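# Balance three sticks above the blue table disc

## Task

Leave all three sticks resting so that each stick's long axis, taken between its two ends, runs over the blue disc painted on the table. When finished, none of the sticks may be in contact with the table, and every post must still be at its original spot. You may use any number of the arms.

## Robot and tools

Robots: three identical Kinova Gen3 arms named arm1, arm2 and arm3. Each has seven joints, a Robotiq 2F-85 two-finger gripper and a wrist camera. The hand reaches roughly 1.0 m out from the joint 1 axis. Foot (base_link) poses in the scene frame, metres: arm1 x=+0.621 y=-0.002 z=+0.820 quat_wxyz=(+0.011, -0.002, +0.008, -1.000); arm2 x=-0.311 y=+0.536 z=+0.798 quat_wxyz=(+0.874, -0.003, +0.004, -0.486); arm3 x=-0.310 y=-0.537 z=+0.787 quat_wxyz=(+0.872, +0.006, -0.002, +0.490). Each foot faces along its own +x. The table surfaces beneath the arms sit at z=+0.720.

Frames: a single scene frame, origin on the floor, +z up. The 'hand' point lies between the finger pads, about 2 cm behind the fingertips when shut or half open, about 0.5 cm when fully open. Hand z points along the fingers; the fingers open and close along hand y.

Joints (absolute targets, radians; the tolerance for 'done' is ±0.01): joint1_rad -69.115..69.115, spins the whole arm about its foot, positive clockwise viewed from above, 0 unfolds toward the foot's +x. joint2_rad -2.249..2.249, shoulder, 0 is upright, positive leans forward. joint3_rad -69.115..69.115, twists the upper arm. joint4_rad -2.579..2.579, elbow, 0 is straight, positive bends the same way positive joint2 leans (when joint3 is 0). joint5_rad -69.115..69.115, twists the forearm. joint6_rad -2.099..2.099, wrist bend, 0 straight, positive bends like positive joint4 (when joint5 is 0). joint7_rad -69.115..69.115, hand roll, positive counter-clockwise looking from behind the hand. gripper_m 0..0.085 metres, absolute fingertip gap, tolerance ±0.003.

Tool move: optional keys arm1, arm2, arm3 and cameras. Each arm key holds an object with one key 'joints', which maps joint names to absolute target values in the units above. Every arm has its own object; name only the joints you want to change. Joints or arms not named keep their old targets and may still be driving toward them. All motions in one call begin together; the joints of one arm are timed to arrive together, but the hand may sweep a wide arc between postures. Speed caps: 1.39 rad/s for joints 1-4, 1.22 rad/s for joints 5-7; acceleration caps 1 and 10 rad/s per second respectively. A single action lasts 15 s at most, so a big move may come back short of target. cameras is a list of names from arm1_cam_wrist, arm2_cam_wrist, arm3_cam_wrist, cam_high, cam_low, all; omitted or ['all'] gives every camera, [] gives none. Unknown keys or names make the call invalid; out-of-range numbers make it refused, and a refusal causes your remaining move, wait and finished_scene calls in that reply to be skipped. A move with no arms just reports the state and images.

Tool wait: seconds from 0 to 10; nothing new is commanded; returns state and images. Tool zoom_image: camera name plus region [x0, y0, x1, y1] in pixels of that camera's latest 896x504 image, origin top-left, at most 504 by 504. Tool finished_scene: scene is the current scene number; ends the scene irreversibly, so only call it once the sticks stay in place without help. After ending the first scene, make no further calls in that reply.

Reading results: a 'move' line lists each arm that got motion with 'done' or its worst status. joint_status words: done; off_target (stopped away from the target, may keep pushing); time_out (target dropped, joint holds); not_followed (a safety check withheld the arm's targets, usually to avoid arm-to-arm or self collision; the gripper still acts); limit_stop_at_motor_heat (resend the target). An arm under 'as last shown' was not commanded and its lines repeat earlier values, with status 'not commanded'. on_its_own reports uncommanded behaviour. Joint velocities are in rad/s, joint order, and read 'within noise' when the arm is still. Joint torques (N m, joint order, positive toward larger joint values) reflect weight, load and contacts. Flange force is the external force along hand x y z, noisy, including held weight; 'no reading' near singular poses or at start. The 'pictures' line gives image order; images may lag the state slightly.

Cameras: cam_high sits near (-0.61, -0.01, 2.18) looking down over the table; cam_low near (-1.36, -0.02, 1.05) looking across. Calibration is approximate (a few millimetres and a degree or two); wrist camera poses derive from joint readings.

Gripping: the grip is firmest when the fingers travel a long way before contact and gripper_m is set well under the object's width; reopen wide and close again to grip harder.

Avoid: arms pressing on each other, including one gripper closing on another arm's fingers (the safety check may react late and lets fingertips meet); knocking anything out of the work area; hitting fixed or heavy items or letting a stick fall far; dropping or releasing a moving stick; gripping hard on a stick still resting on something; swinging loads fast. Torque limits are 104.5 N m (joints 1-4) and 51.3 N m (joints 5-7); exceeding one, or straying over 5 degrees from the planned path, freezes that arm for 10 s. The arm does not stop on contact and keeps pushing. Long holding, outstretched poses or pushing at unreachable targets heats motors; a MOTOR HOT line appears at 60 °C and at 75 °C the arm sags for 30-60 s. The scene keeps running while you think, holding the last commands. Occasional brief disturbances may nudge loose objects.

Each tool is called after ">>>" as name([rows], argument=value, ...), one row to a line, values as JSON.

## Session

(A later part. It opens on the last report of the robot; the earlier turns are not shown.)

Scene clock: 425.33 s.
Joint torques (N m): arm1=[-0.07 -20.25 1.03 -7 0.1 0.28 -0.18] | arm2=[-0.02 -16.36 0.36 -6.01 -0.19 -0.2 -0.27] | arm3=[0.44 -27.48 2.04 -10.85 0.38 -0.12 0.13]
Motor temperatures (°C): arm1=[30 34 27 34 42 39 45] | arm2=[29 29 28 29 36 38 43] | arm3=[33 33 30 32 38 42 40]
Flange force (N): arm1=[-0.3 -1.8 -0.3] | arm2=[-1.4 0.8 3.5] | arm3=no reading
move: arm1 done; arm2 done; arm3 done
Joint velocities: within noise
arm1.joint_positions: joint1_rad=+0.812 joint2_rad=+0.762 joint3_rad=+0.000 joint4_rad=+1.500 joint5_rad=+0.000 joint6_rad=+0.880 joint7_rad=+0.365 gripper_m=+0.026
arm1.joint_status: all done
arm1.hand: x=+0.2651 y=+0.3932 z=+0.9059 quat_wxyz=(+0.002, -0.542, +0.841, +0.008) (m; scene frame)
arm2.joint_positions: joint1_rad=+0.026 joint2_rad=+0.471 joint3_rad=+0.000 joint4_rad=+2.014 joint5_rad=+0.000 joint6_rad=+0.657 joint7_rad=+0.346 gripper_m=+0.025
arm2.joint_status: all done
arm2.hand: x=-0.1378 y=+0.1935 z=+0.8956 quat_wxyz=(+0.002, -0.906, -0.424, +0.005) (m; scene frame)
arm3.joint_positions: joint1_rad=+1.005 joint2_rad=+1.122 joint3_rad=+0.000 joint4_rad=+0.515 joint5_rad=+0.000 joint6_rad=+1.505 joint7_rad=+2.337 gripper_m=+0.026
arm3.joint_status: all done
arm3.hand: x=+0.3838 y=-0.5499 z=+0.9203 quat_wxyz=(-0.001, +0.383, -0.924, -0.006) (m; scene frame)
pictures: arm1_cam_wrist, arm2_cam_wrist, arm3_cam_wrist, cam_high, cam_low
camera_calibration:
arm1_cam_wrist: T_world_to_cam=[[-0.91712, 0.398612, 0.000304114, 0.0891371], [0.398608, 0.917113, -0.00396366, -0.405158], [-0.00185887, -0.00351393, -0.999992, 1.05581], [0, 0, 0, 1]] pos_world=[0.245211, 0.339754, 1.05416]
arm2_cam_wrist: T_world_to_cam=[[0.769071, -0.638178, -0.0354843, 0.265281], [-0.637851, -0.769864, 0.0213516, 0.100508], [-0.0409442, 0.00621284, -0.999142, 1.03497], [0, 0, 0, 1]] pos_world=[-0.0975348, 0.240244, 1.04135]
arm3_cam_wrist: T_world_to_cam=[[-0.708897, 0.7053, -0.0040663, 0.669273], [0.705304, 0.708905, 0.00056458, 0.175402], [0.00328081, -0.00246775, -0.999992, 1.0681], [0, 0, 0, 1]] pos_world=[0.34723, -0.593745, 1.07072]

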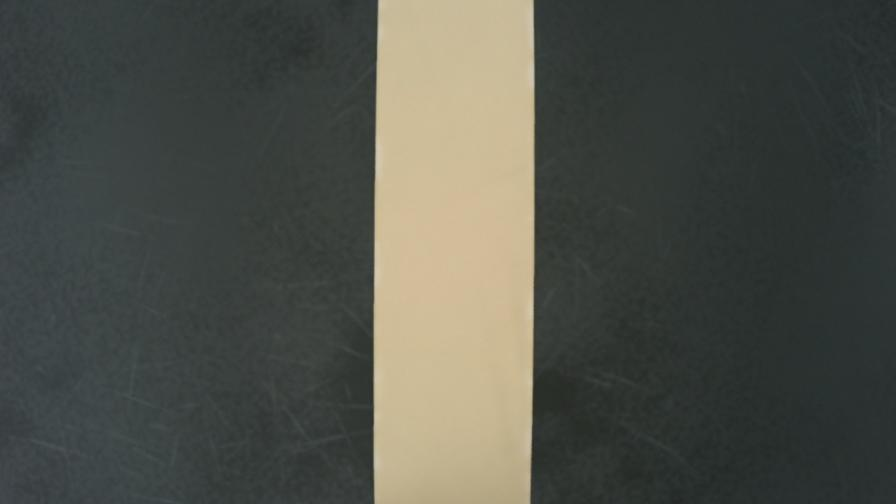

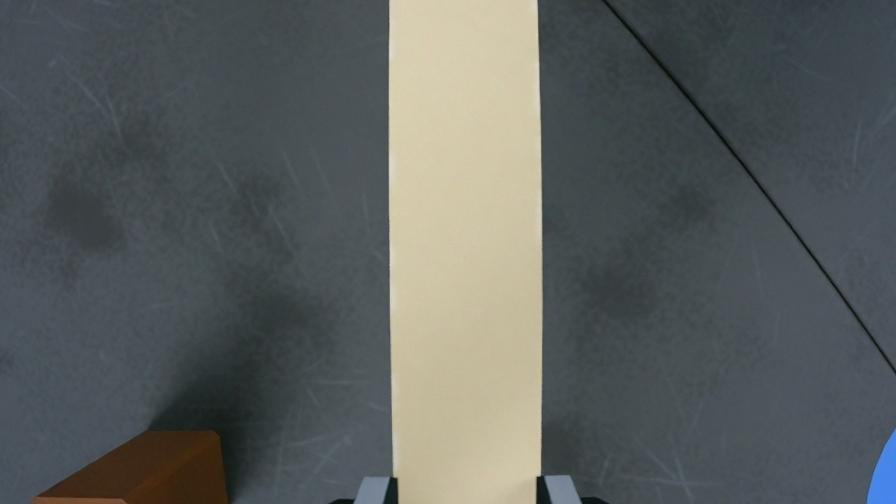

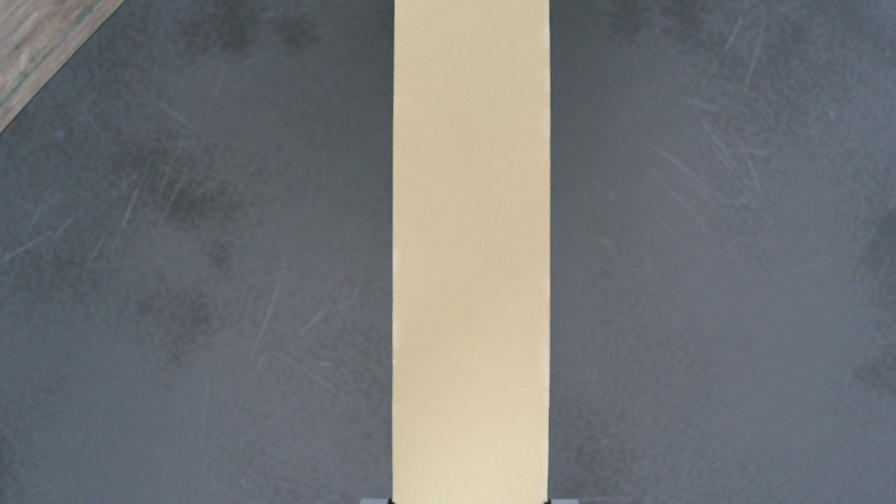

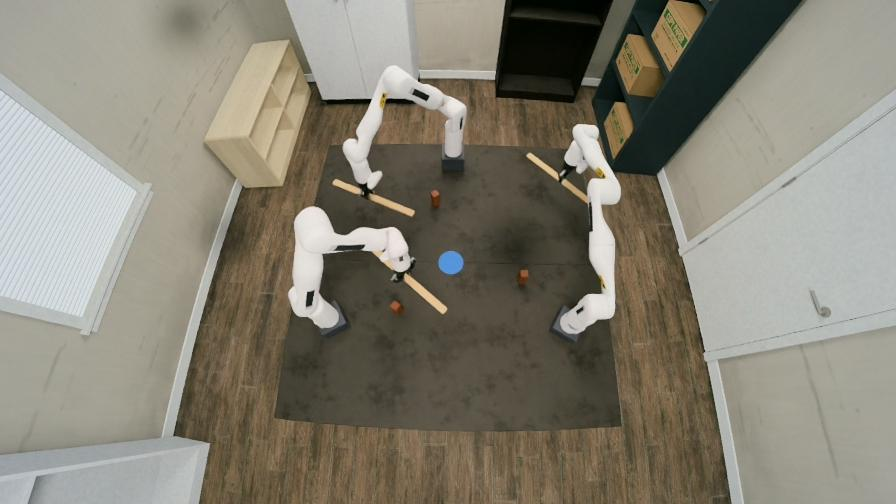

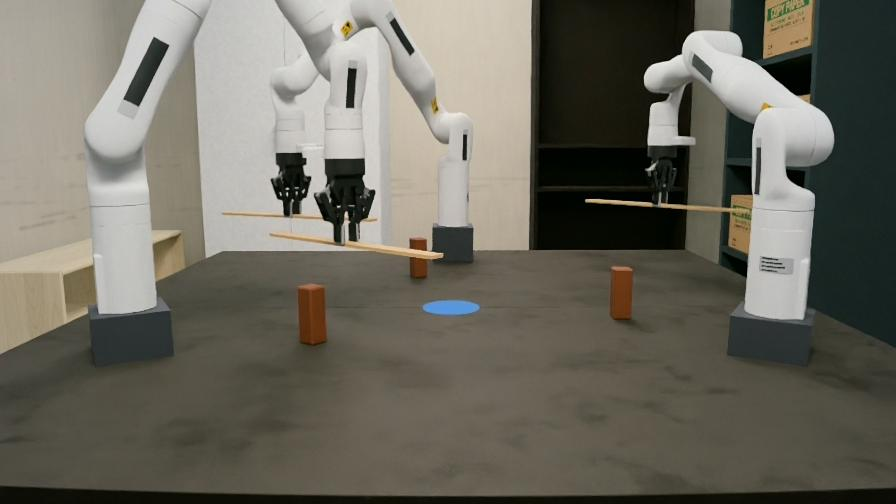

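>>> move(arm1={"joints": {"joint1_rad": 0.1679, "joint2_rad": 0.3457, "joint4_rad": 2.2602, "joint6_rad": 0.2857, "joint7_rad": 1.890}}, arm2={"joints": {"joint1_rad": 0.1496, "joint2_rad": 0.3138, "joint4_rad": 2.1602, "joint6_rad": 0.4176, "joint7_rad": 1.8642}}, arm3={"joints": {"joint1_rad": 0.1044, "joint2_rad": 0.2915, "joint4_rad": 2.1869, "joint6_rad": 0.4132, "joint7_rad": 1.8879}})

>>> zoom_image(camera="cam_high", region=[330, 140, 580, 340])

>>> zoom_image(camera="cam_low", region=[270, 170, 670, 360])

Scene clock: 573.07 s.
Joint torques (N m): arm1=[-0.07 -11.85 0.89 -5.32 0.14 -0.44 -0.18] | arm2=[-0.11 -14.23 0.26 -6.86 -0.18 -0.96 -0.24] | arm3=[0.69 -12.12 1.73 -8.26 0.43 -0.99 0.12]
Motor temperatures (°C): arm1=[30 35 27 34 42 39 44] | arm2=[29 30 28 29 36 38 43] | arm3=[33 37 30 32 37 42 40]
Flange force (N): arm1=[1.7 -2.6 0.0] | arm2=[0.0 -1.7 4.0] | arm3=[4.5 3.6 0.9]
move: arm1 done; arm2 done; arm3 done
Joint velocities: within noise
arm1.joint_positions: joint1_rad=+0.168 joint2_rad=+0.346 joint3_rad=+0.000 joint4_rad=+2.260 joint5_rad=+0.000 joint6_rad=+0.286 joint7_rad=+1.890 gripper_m=+0.026
arm1.joint_status: all done
arm1.hand: x=+0.2496 y=+0.0766 z=+0.9318 quat_wxyz=(+0.037, -0.988, -0.086, +0.123) (m; scene frame)
arm2.joint_positions: joint1_rad=+0.150 joint2_rad=+0.314 joint3_rad=+0.000 joint4_rad=+2.160 joint5_rad=+0.000 joint6_rad=+0.418 joint7_rad=+1.864 gripper_m=+0.025
arm2.joint_status: all done
arm2.hand: x=-0.1737 y=+0.1578 z=+0.9328 quat_wxyz=(-0.088, -0.418, -0.900, +0.085) (m; scene frame)
arm3.joint_positions: joint1_rad=+0.104 joint2_rad=+0.292 joint3_rad=+0.000 joint4_rad=+2.187 joint5_rad=+0.000 joint6_rad=+0.413 joint7_rad=+1.888 gripper_m=+0.026
arm3.joint_status: all done
arm3.hand: x=-0.0525 y=-0.2423 z=+0.9278 quat_wxyz=(-0.121, +0.575, -0.808, -0.042) (m; scene frame)
pictures: arm1_cam_wrist, arm2_cam_wrist, arm3_cam_wrist, cam_high, cam_low
camera_calibration:
arm1_cam_wrist: T_world_to_cam=[[0.174298, -0.978635, -0.109056, 0.136114], [-0.956224, -0.194656, 0.218507, 0.107458], [-0.235067, 0.0661969, -0.969722, 1.10523], [0, 0, 0, 1]] pos_world=[0.338833, 0.0809598, 1.06313]
arm2_cam_wrist: T_world_to_cam=[[0.768365, 0.630932, -0.107426, 0.138161], [0.635557, -0.732421, 0.244184, 0.0567678], [0.075383, -0.255898, -0.96376, 1.09961], [0, 0, 0, 1]] pos_world=[-0.225128, 0.235795, 1.06074]
arm3_cam_wrist: T_world_to_cam=[[-0.937688, 0.33695, -0.0848882, 0.116781], [0.309113, 0.920467, 0.239144, 0.0741848], [0.158716, 0.198002, -0.967266, 1.10432], [0, 0, 0, 1]] pos_world=[-0.0887015, -0.326292, 1.06035]

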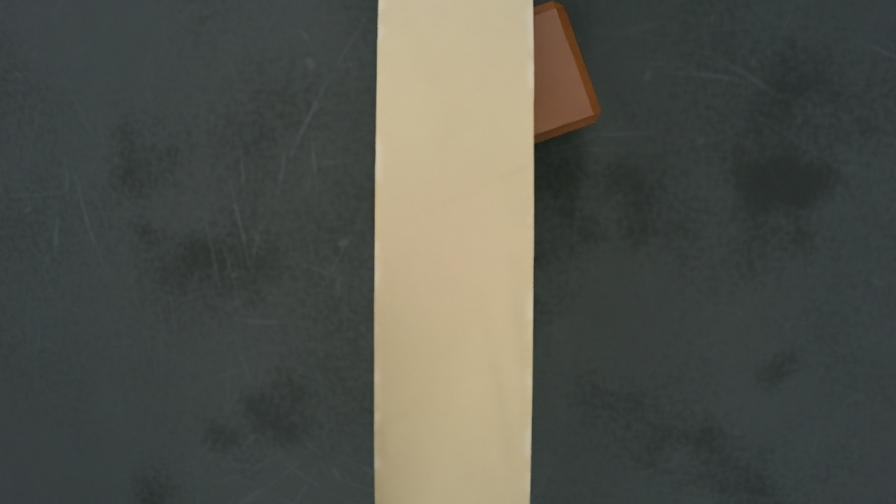

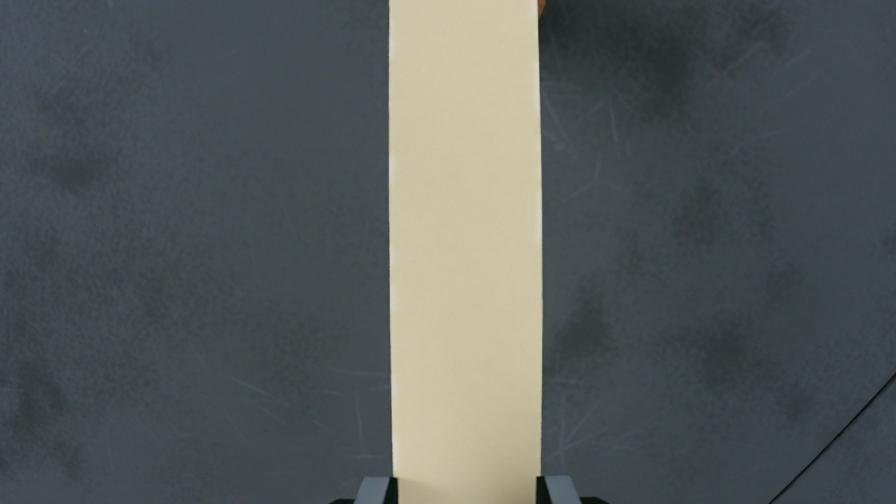

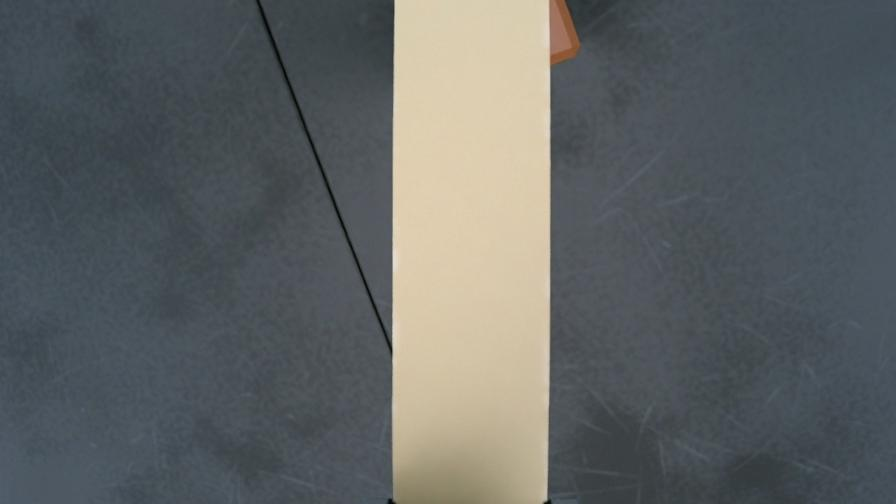

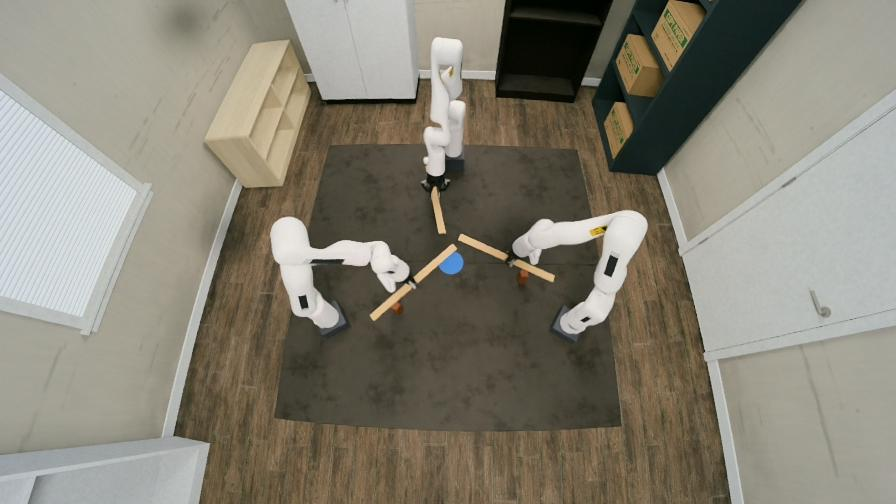

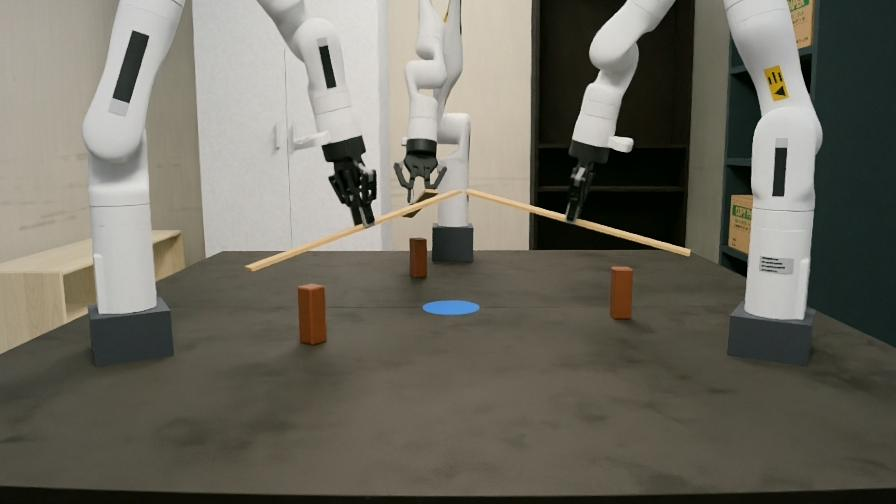

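Scaled by 2.016 from the camera's 896x504 image, which has a finer 1280x720 frame.

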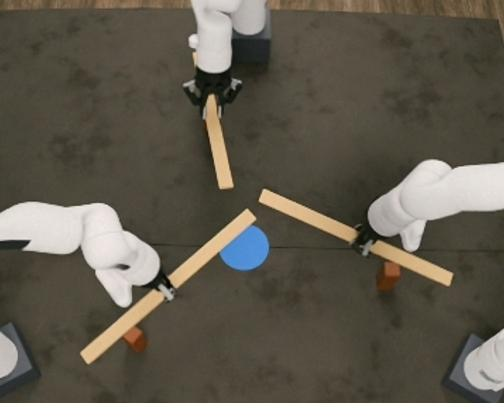

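Scaled by 1.260 from the camera's 896x504 image, which has a finer 1280x720 frame.

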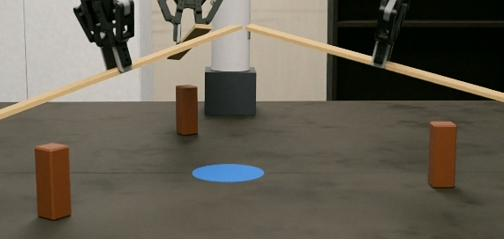

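>>> move(arm1={"joints": {"joint1_rad": 0.0845, "joint2_rad": 0.5096, "joint4_rad": 2.0183, "joint6_rad": 0.3137, "joint7_rad": 1.7879}}, arm2={"joints": {"joint1_rad": 0.1089, "joint2_rad": 0.4738, "joint4_rad": 1.9554, "joint6_rad": 0.4124, "joint7_rad": 1.8307}}, arm3={"joints": {"joint1_rad": 0.0360, "joint2_rad": 0.4566, "joint4_rad": 1.9805, "joint6_rad": 0.4045, "joint7_rad": 1.8061}})

>>> zoom_image(camera="cam_high", region=[360, 180, 560, 330])

>>> zoom_image(camera="cam_low", region=[270, 170, 670, 360])

Scene clock: 761.10 s.
Joint torques (N m): arm1=[-0.05 -15.45 0.99 -6.03 0.13 -0.58 -0.19] | arm2=[-0.06 -17.72 0.42 -7.32 -0.16 -1.09 -0.26] | arm3=[0.6 -15.75 1.73 -8.69 0.39 -1.12 0.15]
Motor temperatures (°C): arm1=[30 34 27 34 42 39 44] | arm2=[29 29 27 29 36 38 43] | arm3=[33 33 30 32 37 41 40]
Flange force (N): arm1=[1.4 -2.3 -0.6] | arm2=[0.2 -1.4 3.7] | arm3=[5.2 2.5 0.3]
move: arm1 done; arm2 done; arm3 done
Joint velocities: within noise
arm1.joint_positions: joint1_rad=+0.085 joint2_rad=+0.510 joint3_rad=+0.000 joint4_rad=+2.018 joint5_rad=+0.000 joint6_rad=+0.314 joint7_rad=+1.788 gripper_m=+0.026
arm1.joint_status: all done
arm1.hand: x=+0.1462 y=+0.0517 z=+0.9209 quat_wxyz=(+0.029, -0.985, -0.077, +0.150) (m; scene frame)
arm2.joint_positions: joint1_rad=+0.109 joint2_rad=+0.474 joint3_rad=+0.000 joint4_rad=+1.955 joint5_rad=+0.000 joint6_rad=+0.412 joint7_rad=+1.831 gripper_m=+0.025
arm2.joint_status: all done
arm2.hand: x=-0.1206 y=+0.0843 z=+0.9197 quat_wxyz=(-0.111, -0.414, -0.898, +0.098) (m; scene frame)
arm3.joint_positions: joint1_rad=+0.036 joint2_rad=+0.457 joint3_rad=+0.000 joint4_rad=+1.981 joint5_rad=+0.000 joint6_rad=+0.405 joint7_rad=+1.806 gripper_m=+0.026
arm3.joint_status: all done
arm3.hand: x=-0.0242 y=-0.1505 z=+0.9159 quat_wxyz=(-0.141, +0.567, -0.809, -0.060) (m; scene frame)
pictures: arm1_cam_wrist, arm2_cam_wrist, arm3_cam_wrist, cam_high, cam_low
camera_calibration:
arm1_cam_wrist: T_world_to_cam=[[0.155134, -0.983243, -0.0957413, 0.11943], [-0.945844, -0.175806, 0.272895, -0.0464945], [-0.285154, 0.0482209, -0.957268, 1.06879], [0, 0, 0, 1]] pos_world=[0.242265, 0.0577169, 1.04724]
arm2_cam_wrist: T_world_to_cam=[[0.765948, 0.633155, -0.111531, 0.145528], [0.634171, -0.715595, 0.292831, -0.0739448], [0.105596, -0.295023, -0.949637, 1.05802], [0, 0, 0, 1]] pos_world=[-0.176297, 0.167084, 1.04262]
arm3_cam_wrist: T_world_to_cam=[[-0.933199, 0.351149, -0.076377, 0.105821], [0.315924, 0.902953, 0.291322, -0.0665881], [0.171262, 0.247732, -0.953571, 1.0653], [0, 0, 0, 1]] pos_world=[-0.0626561, -0.240942, 1.04332]

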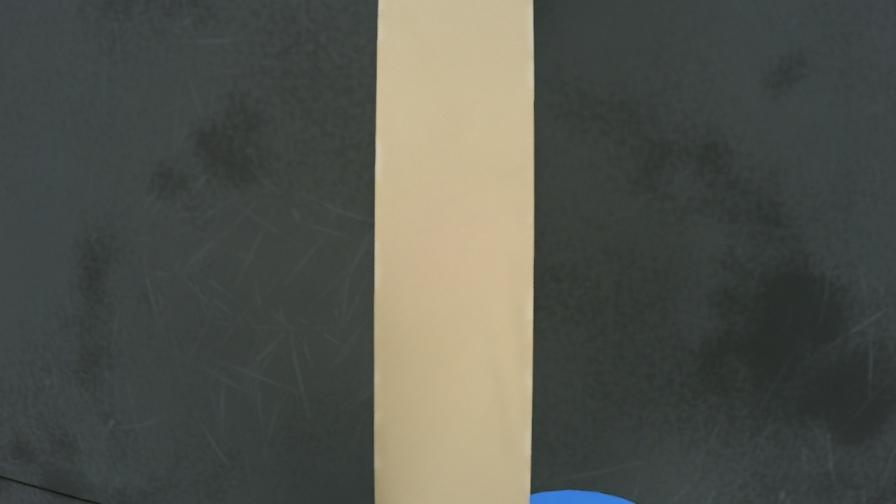

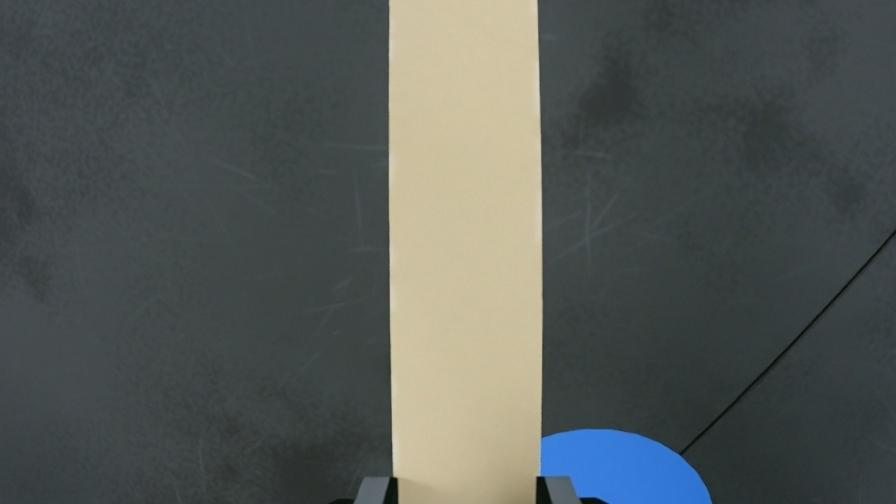

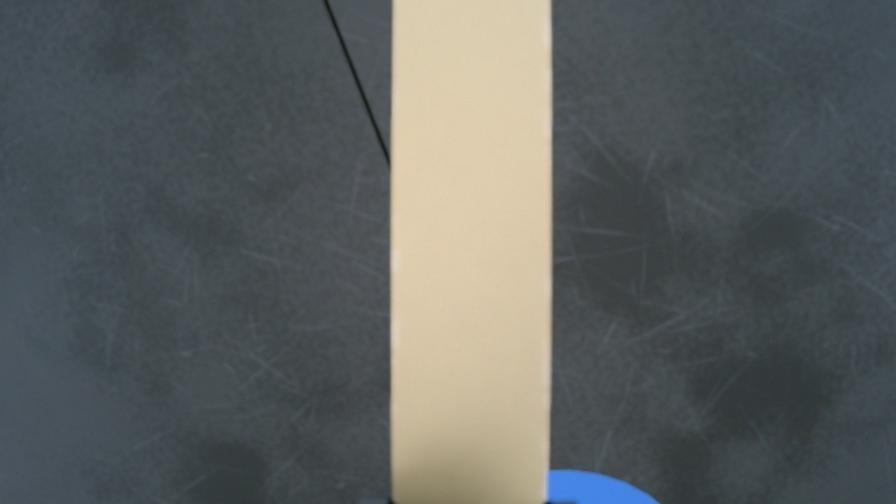

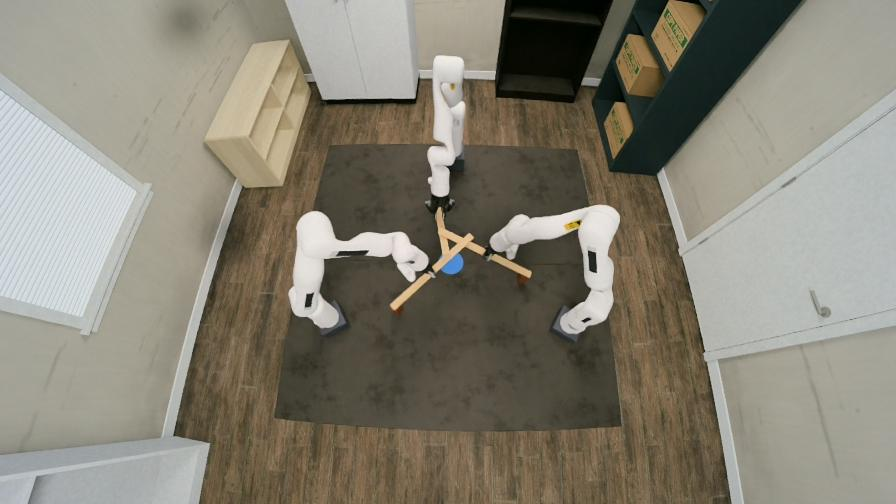

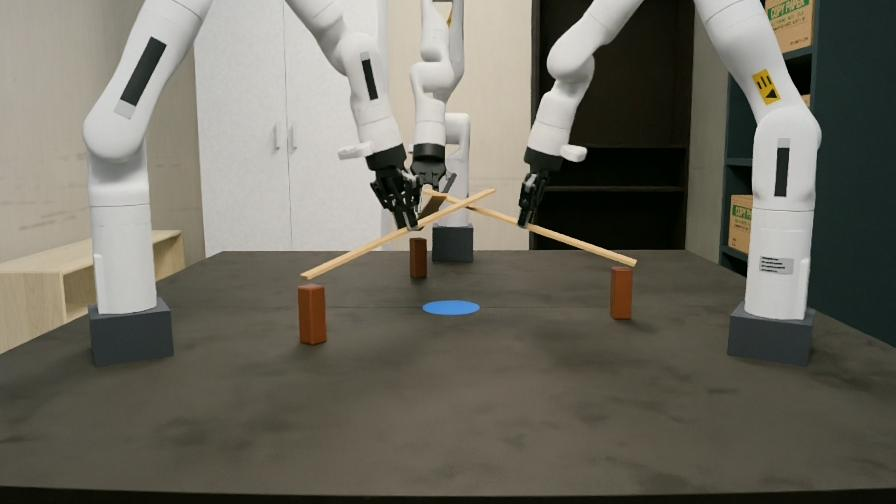

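Scaled by 2.520 from the camera's 896x504 image, which has a finer 1280x720 frame.

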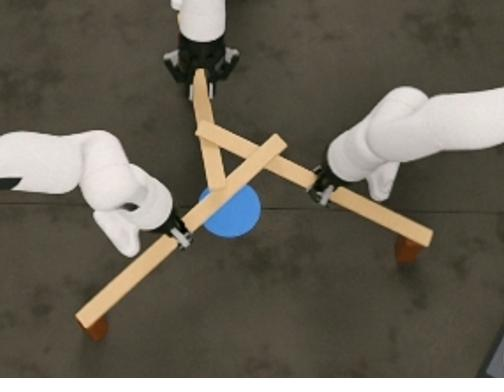

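Scaled by 1.260 from the camera's 896x504 image, which has a finer 1280x720 frame.

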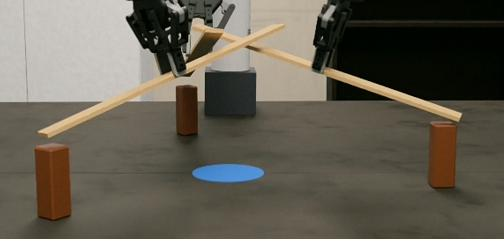

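>>> move(arm1={"joints": {"joint1_rad": 0.0775, "joint2_rad": 0.6524, "joint4_rad": 1.8565, "joint6_rad": 0.4827, "joint7_rad": 1.7884}}, arm2={"joints": {"joint1_rad": 0.1035, "joint2_rad": 0.6178, "joint4_rad": 1.7974, "joint6_rad": 0.5764, "joint7_rad": 1.8342}}, arm3={"joints": {"joint1_rad": 0.0340, "joint2_rad": 0.5916, "joint4_rad": 1.8278, "joint6_rad": 0.5722, "joint7_rad": 1.8120}}, cameras=["cam_high", "cam_low"])

>>> zoom_image(camera="cam_high", region=[360, 180, 560, 330])

>>> zoom_image(camera="cam_low", region=[280, 200, 480, 350])

>>> zoom_image(camera="cam_low", region=[440, 200, 640, 350])

Scene clock: 805.80 s.
Joint torques (N m): arm1=[0.03 -17.52 1.13 -5.74 0.13 -0.13 -0.18] | arm2=[-0.13 -19.61 0.39 -6.92 -0.14 -0.59 -0.21] | arm3=[0.47 -17.99 1.72 -8.5 0.36 -0.69 0.16]
Motor temperatures (°C): arm1=[30 34 26 34 42 39 44] | arm2=[29 29 27 29 36 38 43] | arm3=[33 33 30 32 36 41 40]
Flange force (N): arm1=[1.5 -1.2 -0.6] | arm2=[0.0 -1.2 2.9] | arm3=[5.6 2.9 1.0]
move: arm1 done; arm2 done; arm3 done
Joint velocities: within noise
arm1.joint_positions: joint1_rad=+0.077 joint2_rad=+0.652 joint3_rad=+0.000 joint4_rad=+1.856 joint5_rad=+0.000 joint6_rad=+0.483 joint7_rad=+1.788 gripper_m=+0.026
arm1.joint_status: all done
arm1.hand: x=+0.1360 y=+0.0496 z=+0.8811 quat_wxyz=(+0.019, -0.994, -0.081, +0.076) (m; scene frame)
arm2.joint_positions: joint1_rad=+0.103 joint2_rad=+0.618 joint3_rad=+0.000 joint4_rad=+1.797 joint5_rad=+0.000 joint6_rad=+0.576 joint7_rad=+1.834 gripper_m=+0.025
arm2.joint_status: all done
arm2.hand: x=-0.1143 y=+0.0767 z=+0.8807 quat_wxyz=(-0.053, -0.413, -0.908, +0.050) (m; scene frame)
arm3.joint_positions: joint1_rad=+0.034 joint2_rad=+0.592 joint3_rad=+0.000 joint4_rad=+1.828 joint5_rad=+0.000 joint6_rad=+0.572 joint7_rad=+1.812 gripper_m=+0.026
arm3.joint_status: all done
arm3.hand: x=-0.0207 y=-0.1429 z=+0.8808 quat_wxyz=(-0.072, +0.576, -0.814, -0.033) (m; scene frame)
pictures: cam_high, cam_low

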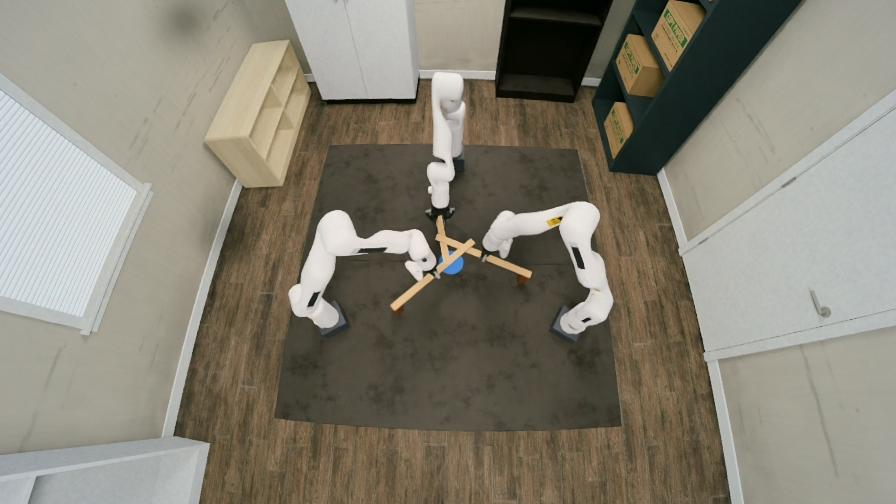

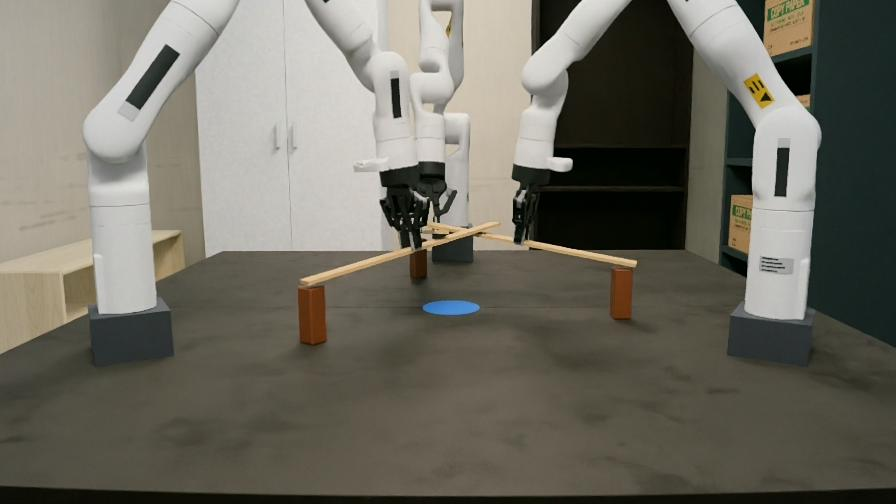

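Scaled by 2.520 from the camera's 896x504 image, which has a finer 1280x720 frame.

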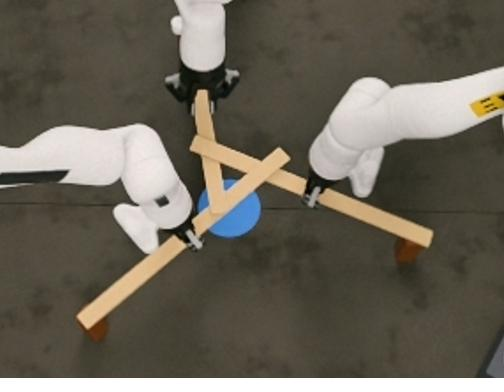

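Scaled by 2.520 from the camera's 896x504 image, which has a finer 1280x720 frame.

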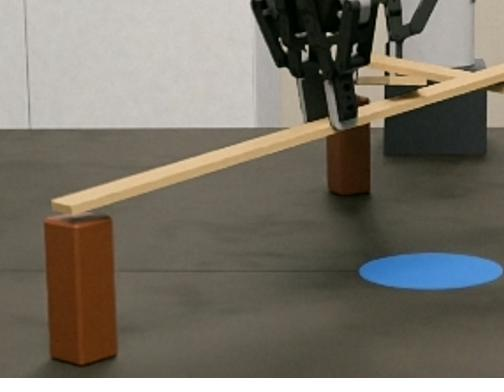

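Scaled by 2.520 from the camera's 896x504 image, which has a finer 1280x720 frame.

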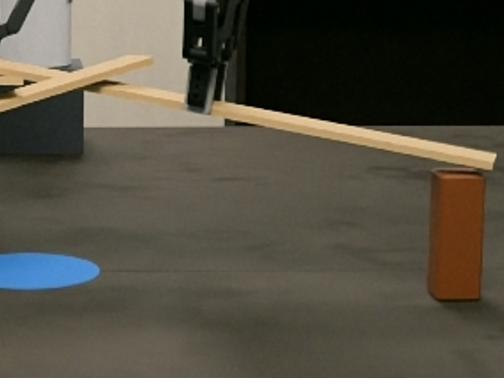

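>>> move(arm1={"joints": {"joint1_rad": 0.0766, "joint2_rad": 0.6818, "joint4_rad": 1.8302, "joint6_rad": 0.5046, "joint7_rad": 1.789}}, arm2={"joints": {"joint1_rad": 0.1026, "joint2_rad": 0.6471, "joint4_rad": 1.7728, "joint6_rad": 0.5967, "joint7_rad": 1.835}}, arm3={"joints": {"joint1_rad": 0.0339, "joint2_rad": 0.6206, "joint4_rad": 1.8052, "joint6_rad": 0.5908, "joint7_rad": 1.8120}}, cameras=["cam_high", "cam_low"])

>>> zoom_image(camera="cam_low", region=[280, 200, 480, 350])

>>> zoom_image(camera="cam_low", region=[440, 200, 640, 350])

Scene clock: 837.97 s.
Joint torques (N m): arm1=[0.05 -17.86 1.11 -5.63 0.16 -0.04 -0.18] | arm2=[-0.1 -19.85 0.35 -6.73 -0.19 -0.52 -0.24] | arm3=[0.45 -18.5 1.69 -8.45 0.4 -0.64 0.15]
Motor temperatures (°C): arm1=[30 34 26 34 41 39 44] | arm2=[29 29 27 29 36 37 43] | arm3=[33 32 30 32 36 41 40]
Flange force (N): arm1=[1.5 -1.0 -0.6] | arm2=[-0.2 -1.2 2.6] | arm3=[5.6 2.9 1.3]
move: arm1 done; arm2 done; arm3 done
Joint velocities: within noise
arm1.joint_positions: joint1_rad=+0.077 joint2_rad=+0.682 joint3_rad=+0.000 joint4_rad=+1.830 joint5_rad=+0.000 joint6_rad=+0.505 joint7_rad=+1.789 gripper_m=+0.026
arm1.joint_status: all done
arm1.hand: x=+0.1347 y=+0.0494 z=+0.8717 quat_wxyz=(+0.017, -0.994, -0.082, +0.064) (m; scene frame)
arm2.joint_positions: joint1_rad=+0.103 joint2_rad=+0.647 joint3_rad=+0.000 joint4_rad=+1.773 joint5_rad=+0.000 joint6_rad=+0.597 joint7_rad=+1.835 gripper_m=+0.025
arm2.joint_status: all done
arm2.hand: x=-0.1135 y=+0.0758 z=+0.8714 quat_wxyz=(-0.044, -0.413, -0.909, +0.042) (m; scene frame)
arm3.joint_positions: joint1_rad=+0.034 joint2_rad=+0.621 joint3_rad=+0.000 joint4_rad=+1.805 joint5_rad=+0.000 joint6_rad=+0.591 joint7_rad=+1.812 gripper_m=+0.026
arm3.joint_status: all done
arm3.hand: x=-0.0203 y=-0.1421 z=+0.8715 quat_wxyz=(-0.061, +0.576, -0.814, -0.028) (m; scene frame)
pictures: cam_high, cam_low

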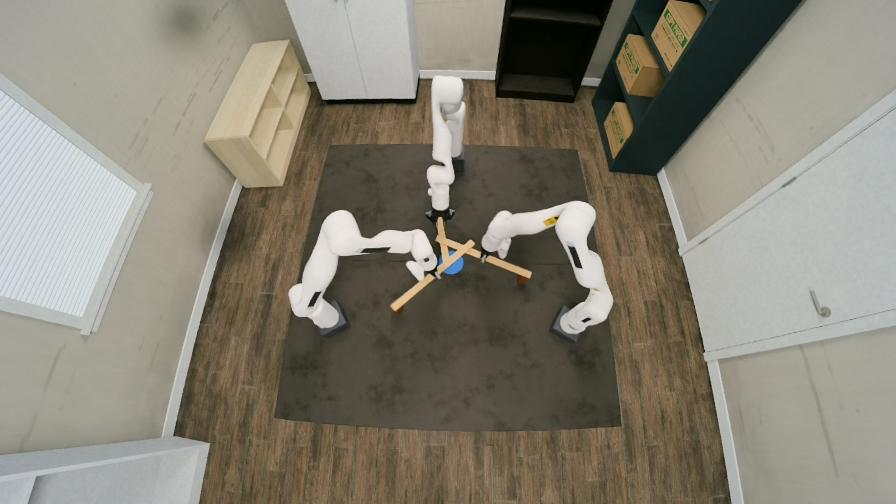

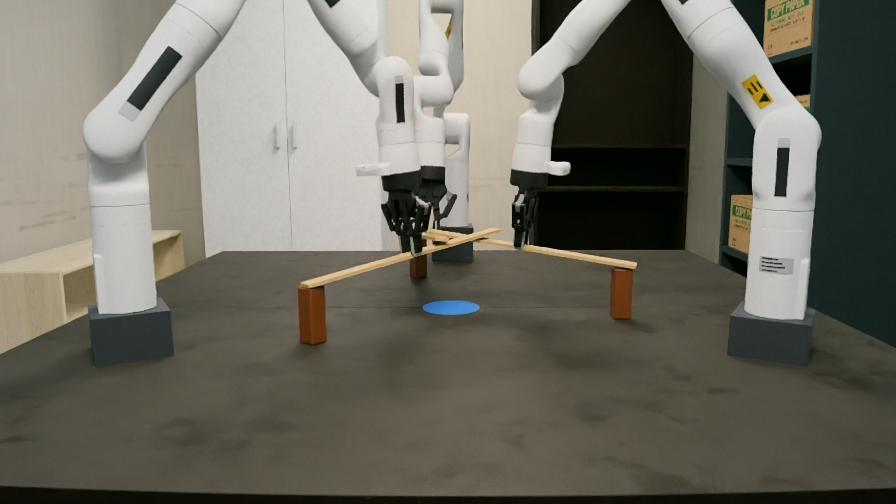

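Scaled by 2.520 from the camera's 896x504 image, which has a finer 1280x720 frame.

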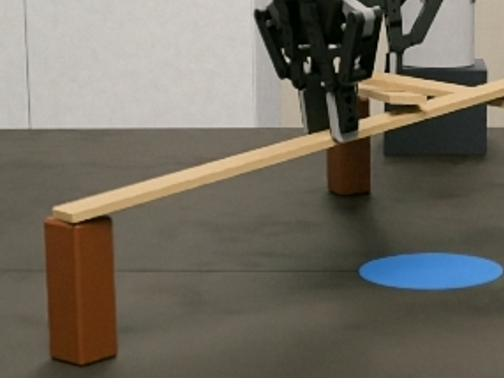

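Scaled by 2.520 from the camera's 896x504 image, which has a finer 1280x720 frame.

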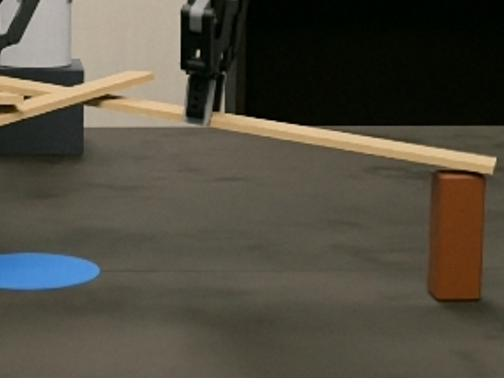

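>>> move(arm1={"joints": {"joint2_rad": 0.7012, "joint4_rad": 1.8114, "joint6_rad": 0.5240}}, arm2={"joints": {"joint2_rad": 0.6664, "joint4_rad": 1.7547, "joint6_rad": 0.6155}}, arm3={"joints": {"joint2_rad": 0.6401, "joint4_rad": 1.7878, "joint6_rad": 0.6087}}, cameras=["cam_high", "cam_low"])

>>> zoom_image(camera="cam_low", region=[280, 200, 480, 350])

>>> zoom_image(camera="cam_low", region=[440, 200, 640, 350])

Scene clock: 855.47 s.
Joint torques (N m): arm1=[0.54 -19.2 1.63 -5.63 0.25 0.25 -0.23] | arm2=[0.05 -12.93 0.55 -3.96 -0.03 -0.54 -0.27] | arm3=[-0.52 -21.03 0.66 -9.36 0.13 -0.64 0.28]
Motor temperatures (°C): arm1=[30 34 26 34 41 39 44] | arm2=[29 29 27 29 36 37 43] | arm3=[33 32 30 32 36 41 40]
Flange force (N): arm1=[0.7 -0.3 2.3] | arm2=[-0.3 -0.9 -12.7] | arm3=[6.3 1.4 6.2]
move: arm1 done; arm2 done; arm3 done
Joint velocities: within noise
arm1.joint_positions: joint1_rad=+0.077 joint2_rad=+0.701 joint3_rad=+0.000 joint4_rad=+1.811 joint5_rad=+0.000 joint6_rad=+0.524 joint7_rad=+1.789 gripper_m=+0.026
arm1.joint_status: all done
arm1.hand: x=+0.1347 y=+0.0494 z=+0.8657 quat_wxyz=(+0.016, -0.995, -0.082, +0.054) (m; scene frame)
arm2.joint_positions: joint1_rad=+0.103 joint2_rad=+0.666 joint3_rad=+0.000 joint4_rad=+1.755 joint5_rad=+0.000 joint6_rad=+0.615 joint7_rad=+1.835 gripper_m=+0.025
arm2.joint_status: all done
arm2.hand: x=-0.1136 y=+0.0758 z=+0.8655 quat_wxyz=(-0.036, -0.413, -0.909, +0.036) (m; scene frame)
arm3.joint_positions: joint1_rad=+0.034 joint2_rad=+0.640 joint3_rad=+0.000 joint4_rad=+1.788 joint5_rad=+0.000 joint6_rad=+0.609 joint7_rad=+1.812 gripper_m=+0.026
arm3.joint_status: all done
arm3.hand: x=-0.0204 y=-0.1421 z=+0.8655 quat_wxyz=(-0.051, +0.577, -0.815, -0.025) (m; scene frame)
pictures: cam_high, cam_low

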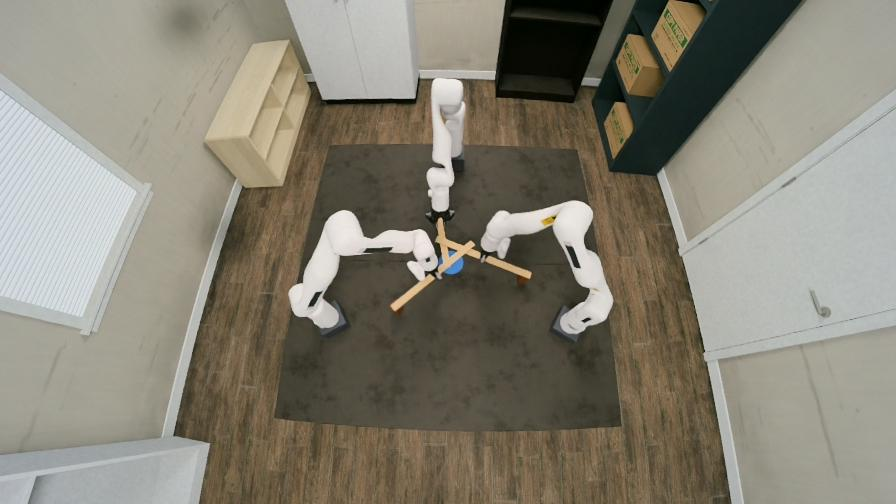

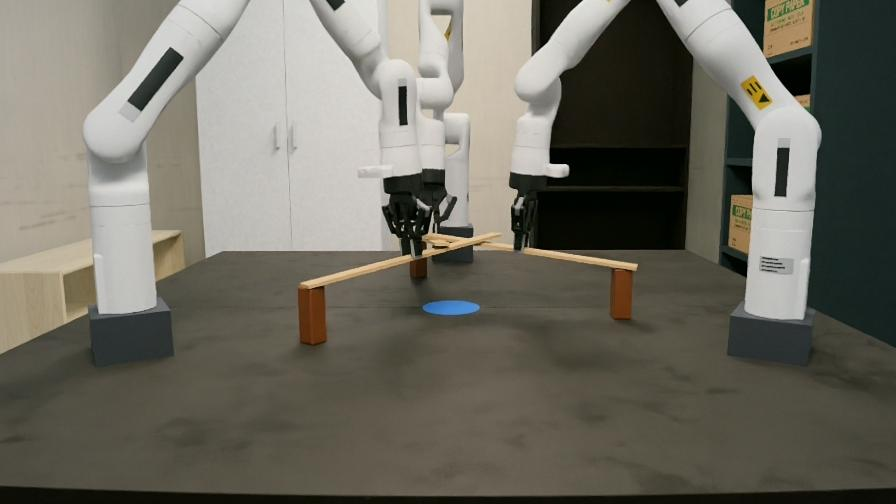

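Scaled by 2.520 from the camera's 896x504 image, which has a finer 1280x720 frame.

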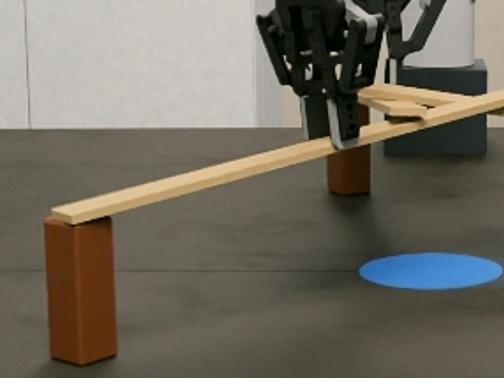

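Scaled by 2.520 from the camera's 896x504 image, which has a finer 1280x720 frame.

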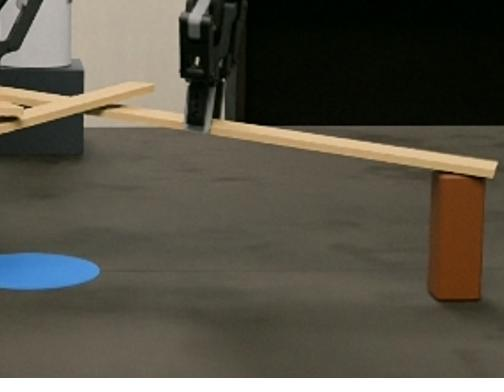

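>>> move(arm2={"joints": {"joint2_rad": 0.6638, "joint4_rad": 1.7535, "joint6_rad": 0.6193}}, cameras=[])

Scene clock: 864.57 s.
Joint torques (N m): arm1=[0 -17.74 1.06 -4.85 0.24 0.46 -0.1] | arm2=[0.02 -19.83 0.54 -6.17 -0.1 -0.14 -0.23] | arm3=[0.44 -18.39 1.67 -7.86 0.4 -0.23 0.2]
Motor temperatures (°C): arm1=[30 34 26 34 41 39 44] | arm2=[29 29 27 29 36 37 43] | arm3=[33 33 30 32 36 41 39]
Flange force (N): arm1=[0.4 -1.2 -0.5] | arm2=[-1.1 -1.2 2.6] | arm3=[5.1 2.9 1.3]
move: arm2 done
Joint velocities: within noise
arm1, arm3: as last shown
arm1.hand: x=+0.1347 y=+0.0495 z=+0.8657 quat_wxyz=(+0.016, -0.995, -0.082, +0.054) (m; scene frame)
arm2.joint_positions: joint1_rad=+0.103 joint2_rad=+0.664 joint3_rad=+0.000 joint4_rad=+1.754 joint5_rad=+0.000 joint6_rad=+0.619 joint7_rad=+1.835 gripper_m=+0.025
arm2.joint_status: all done
arm2.hand: x=-0.1136 y=+0.0758 z=+0.8669 quat_wxyz=(-0.036, -0.413, -0.909, +0.036) (m; scene frame)
arm3.hand: x=-0.0203 y=-0.1420 z=+0.8656 quat_wxyz=(-0.051, +0.577, -0.815, -0.025) (m; scene frame)
pictures: none
No camera images: "cameras" was empty.


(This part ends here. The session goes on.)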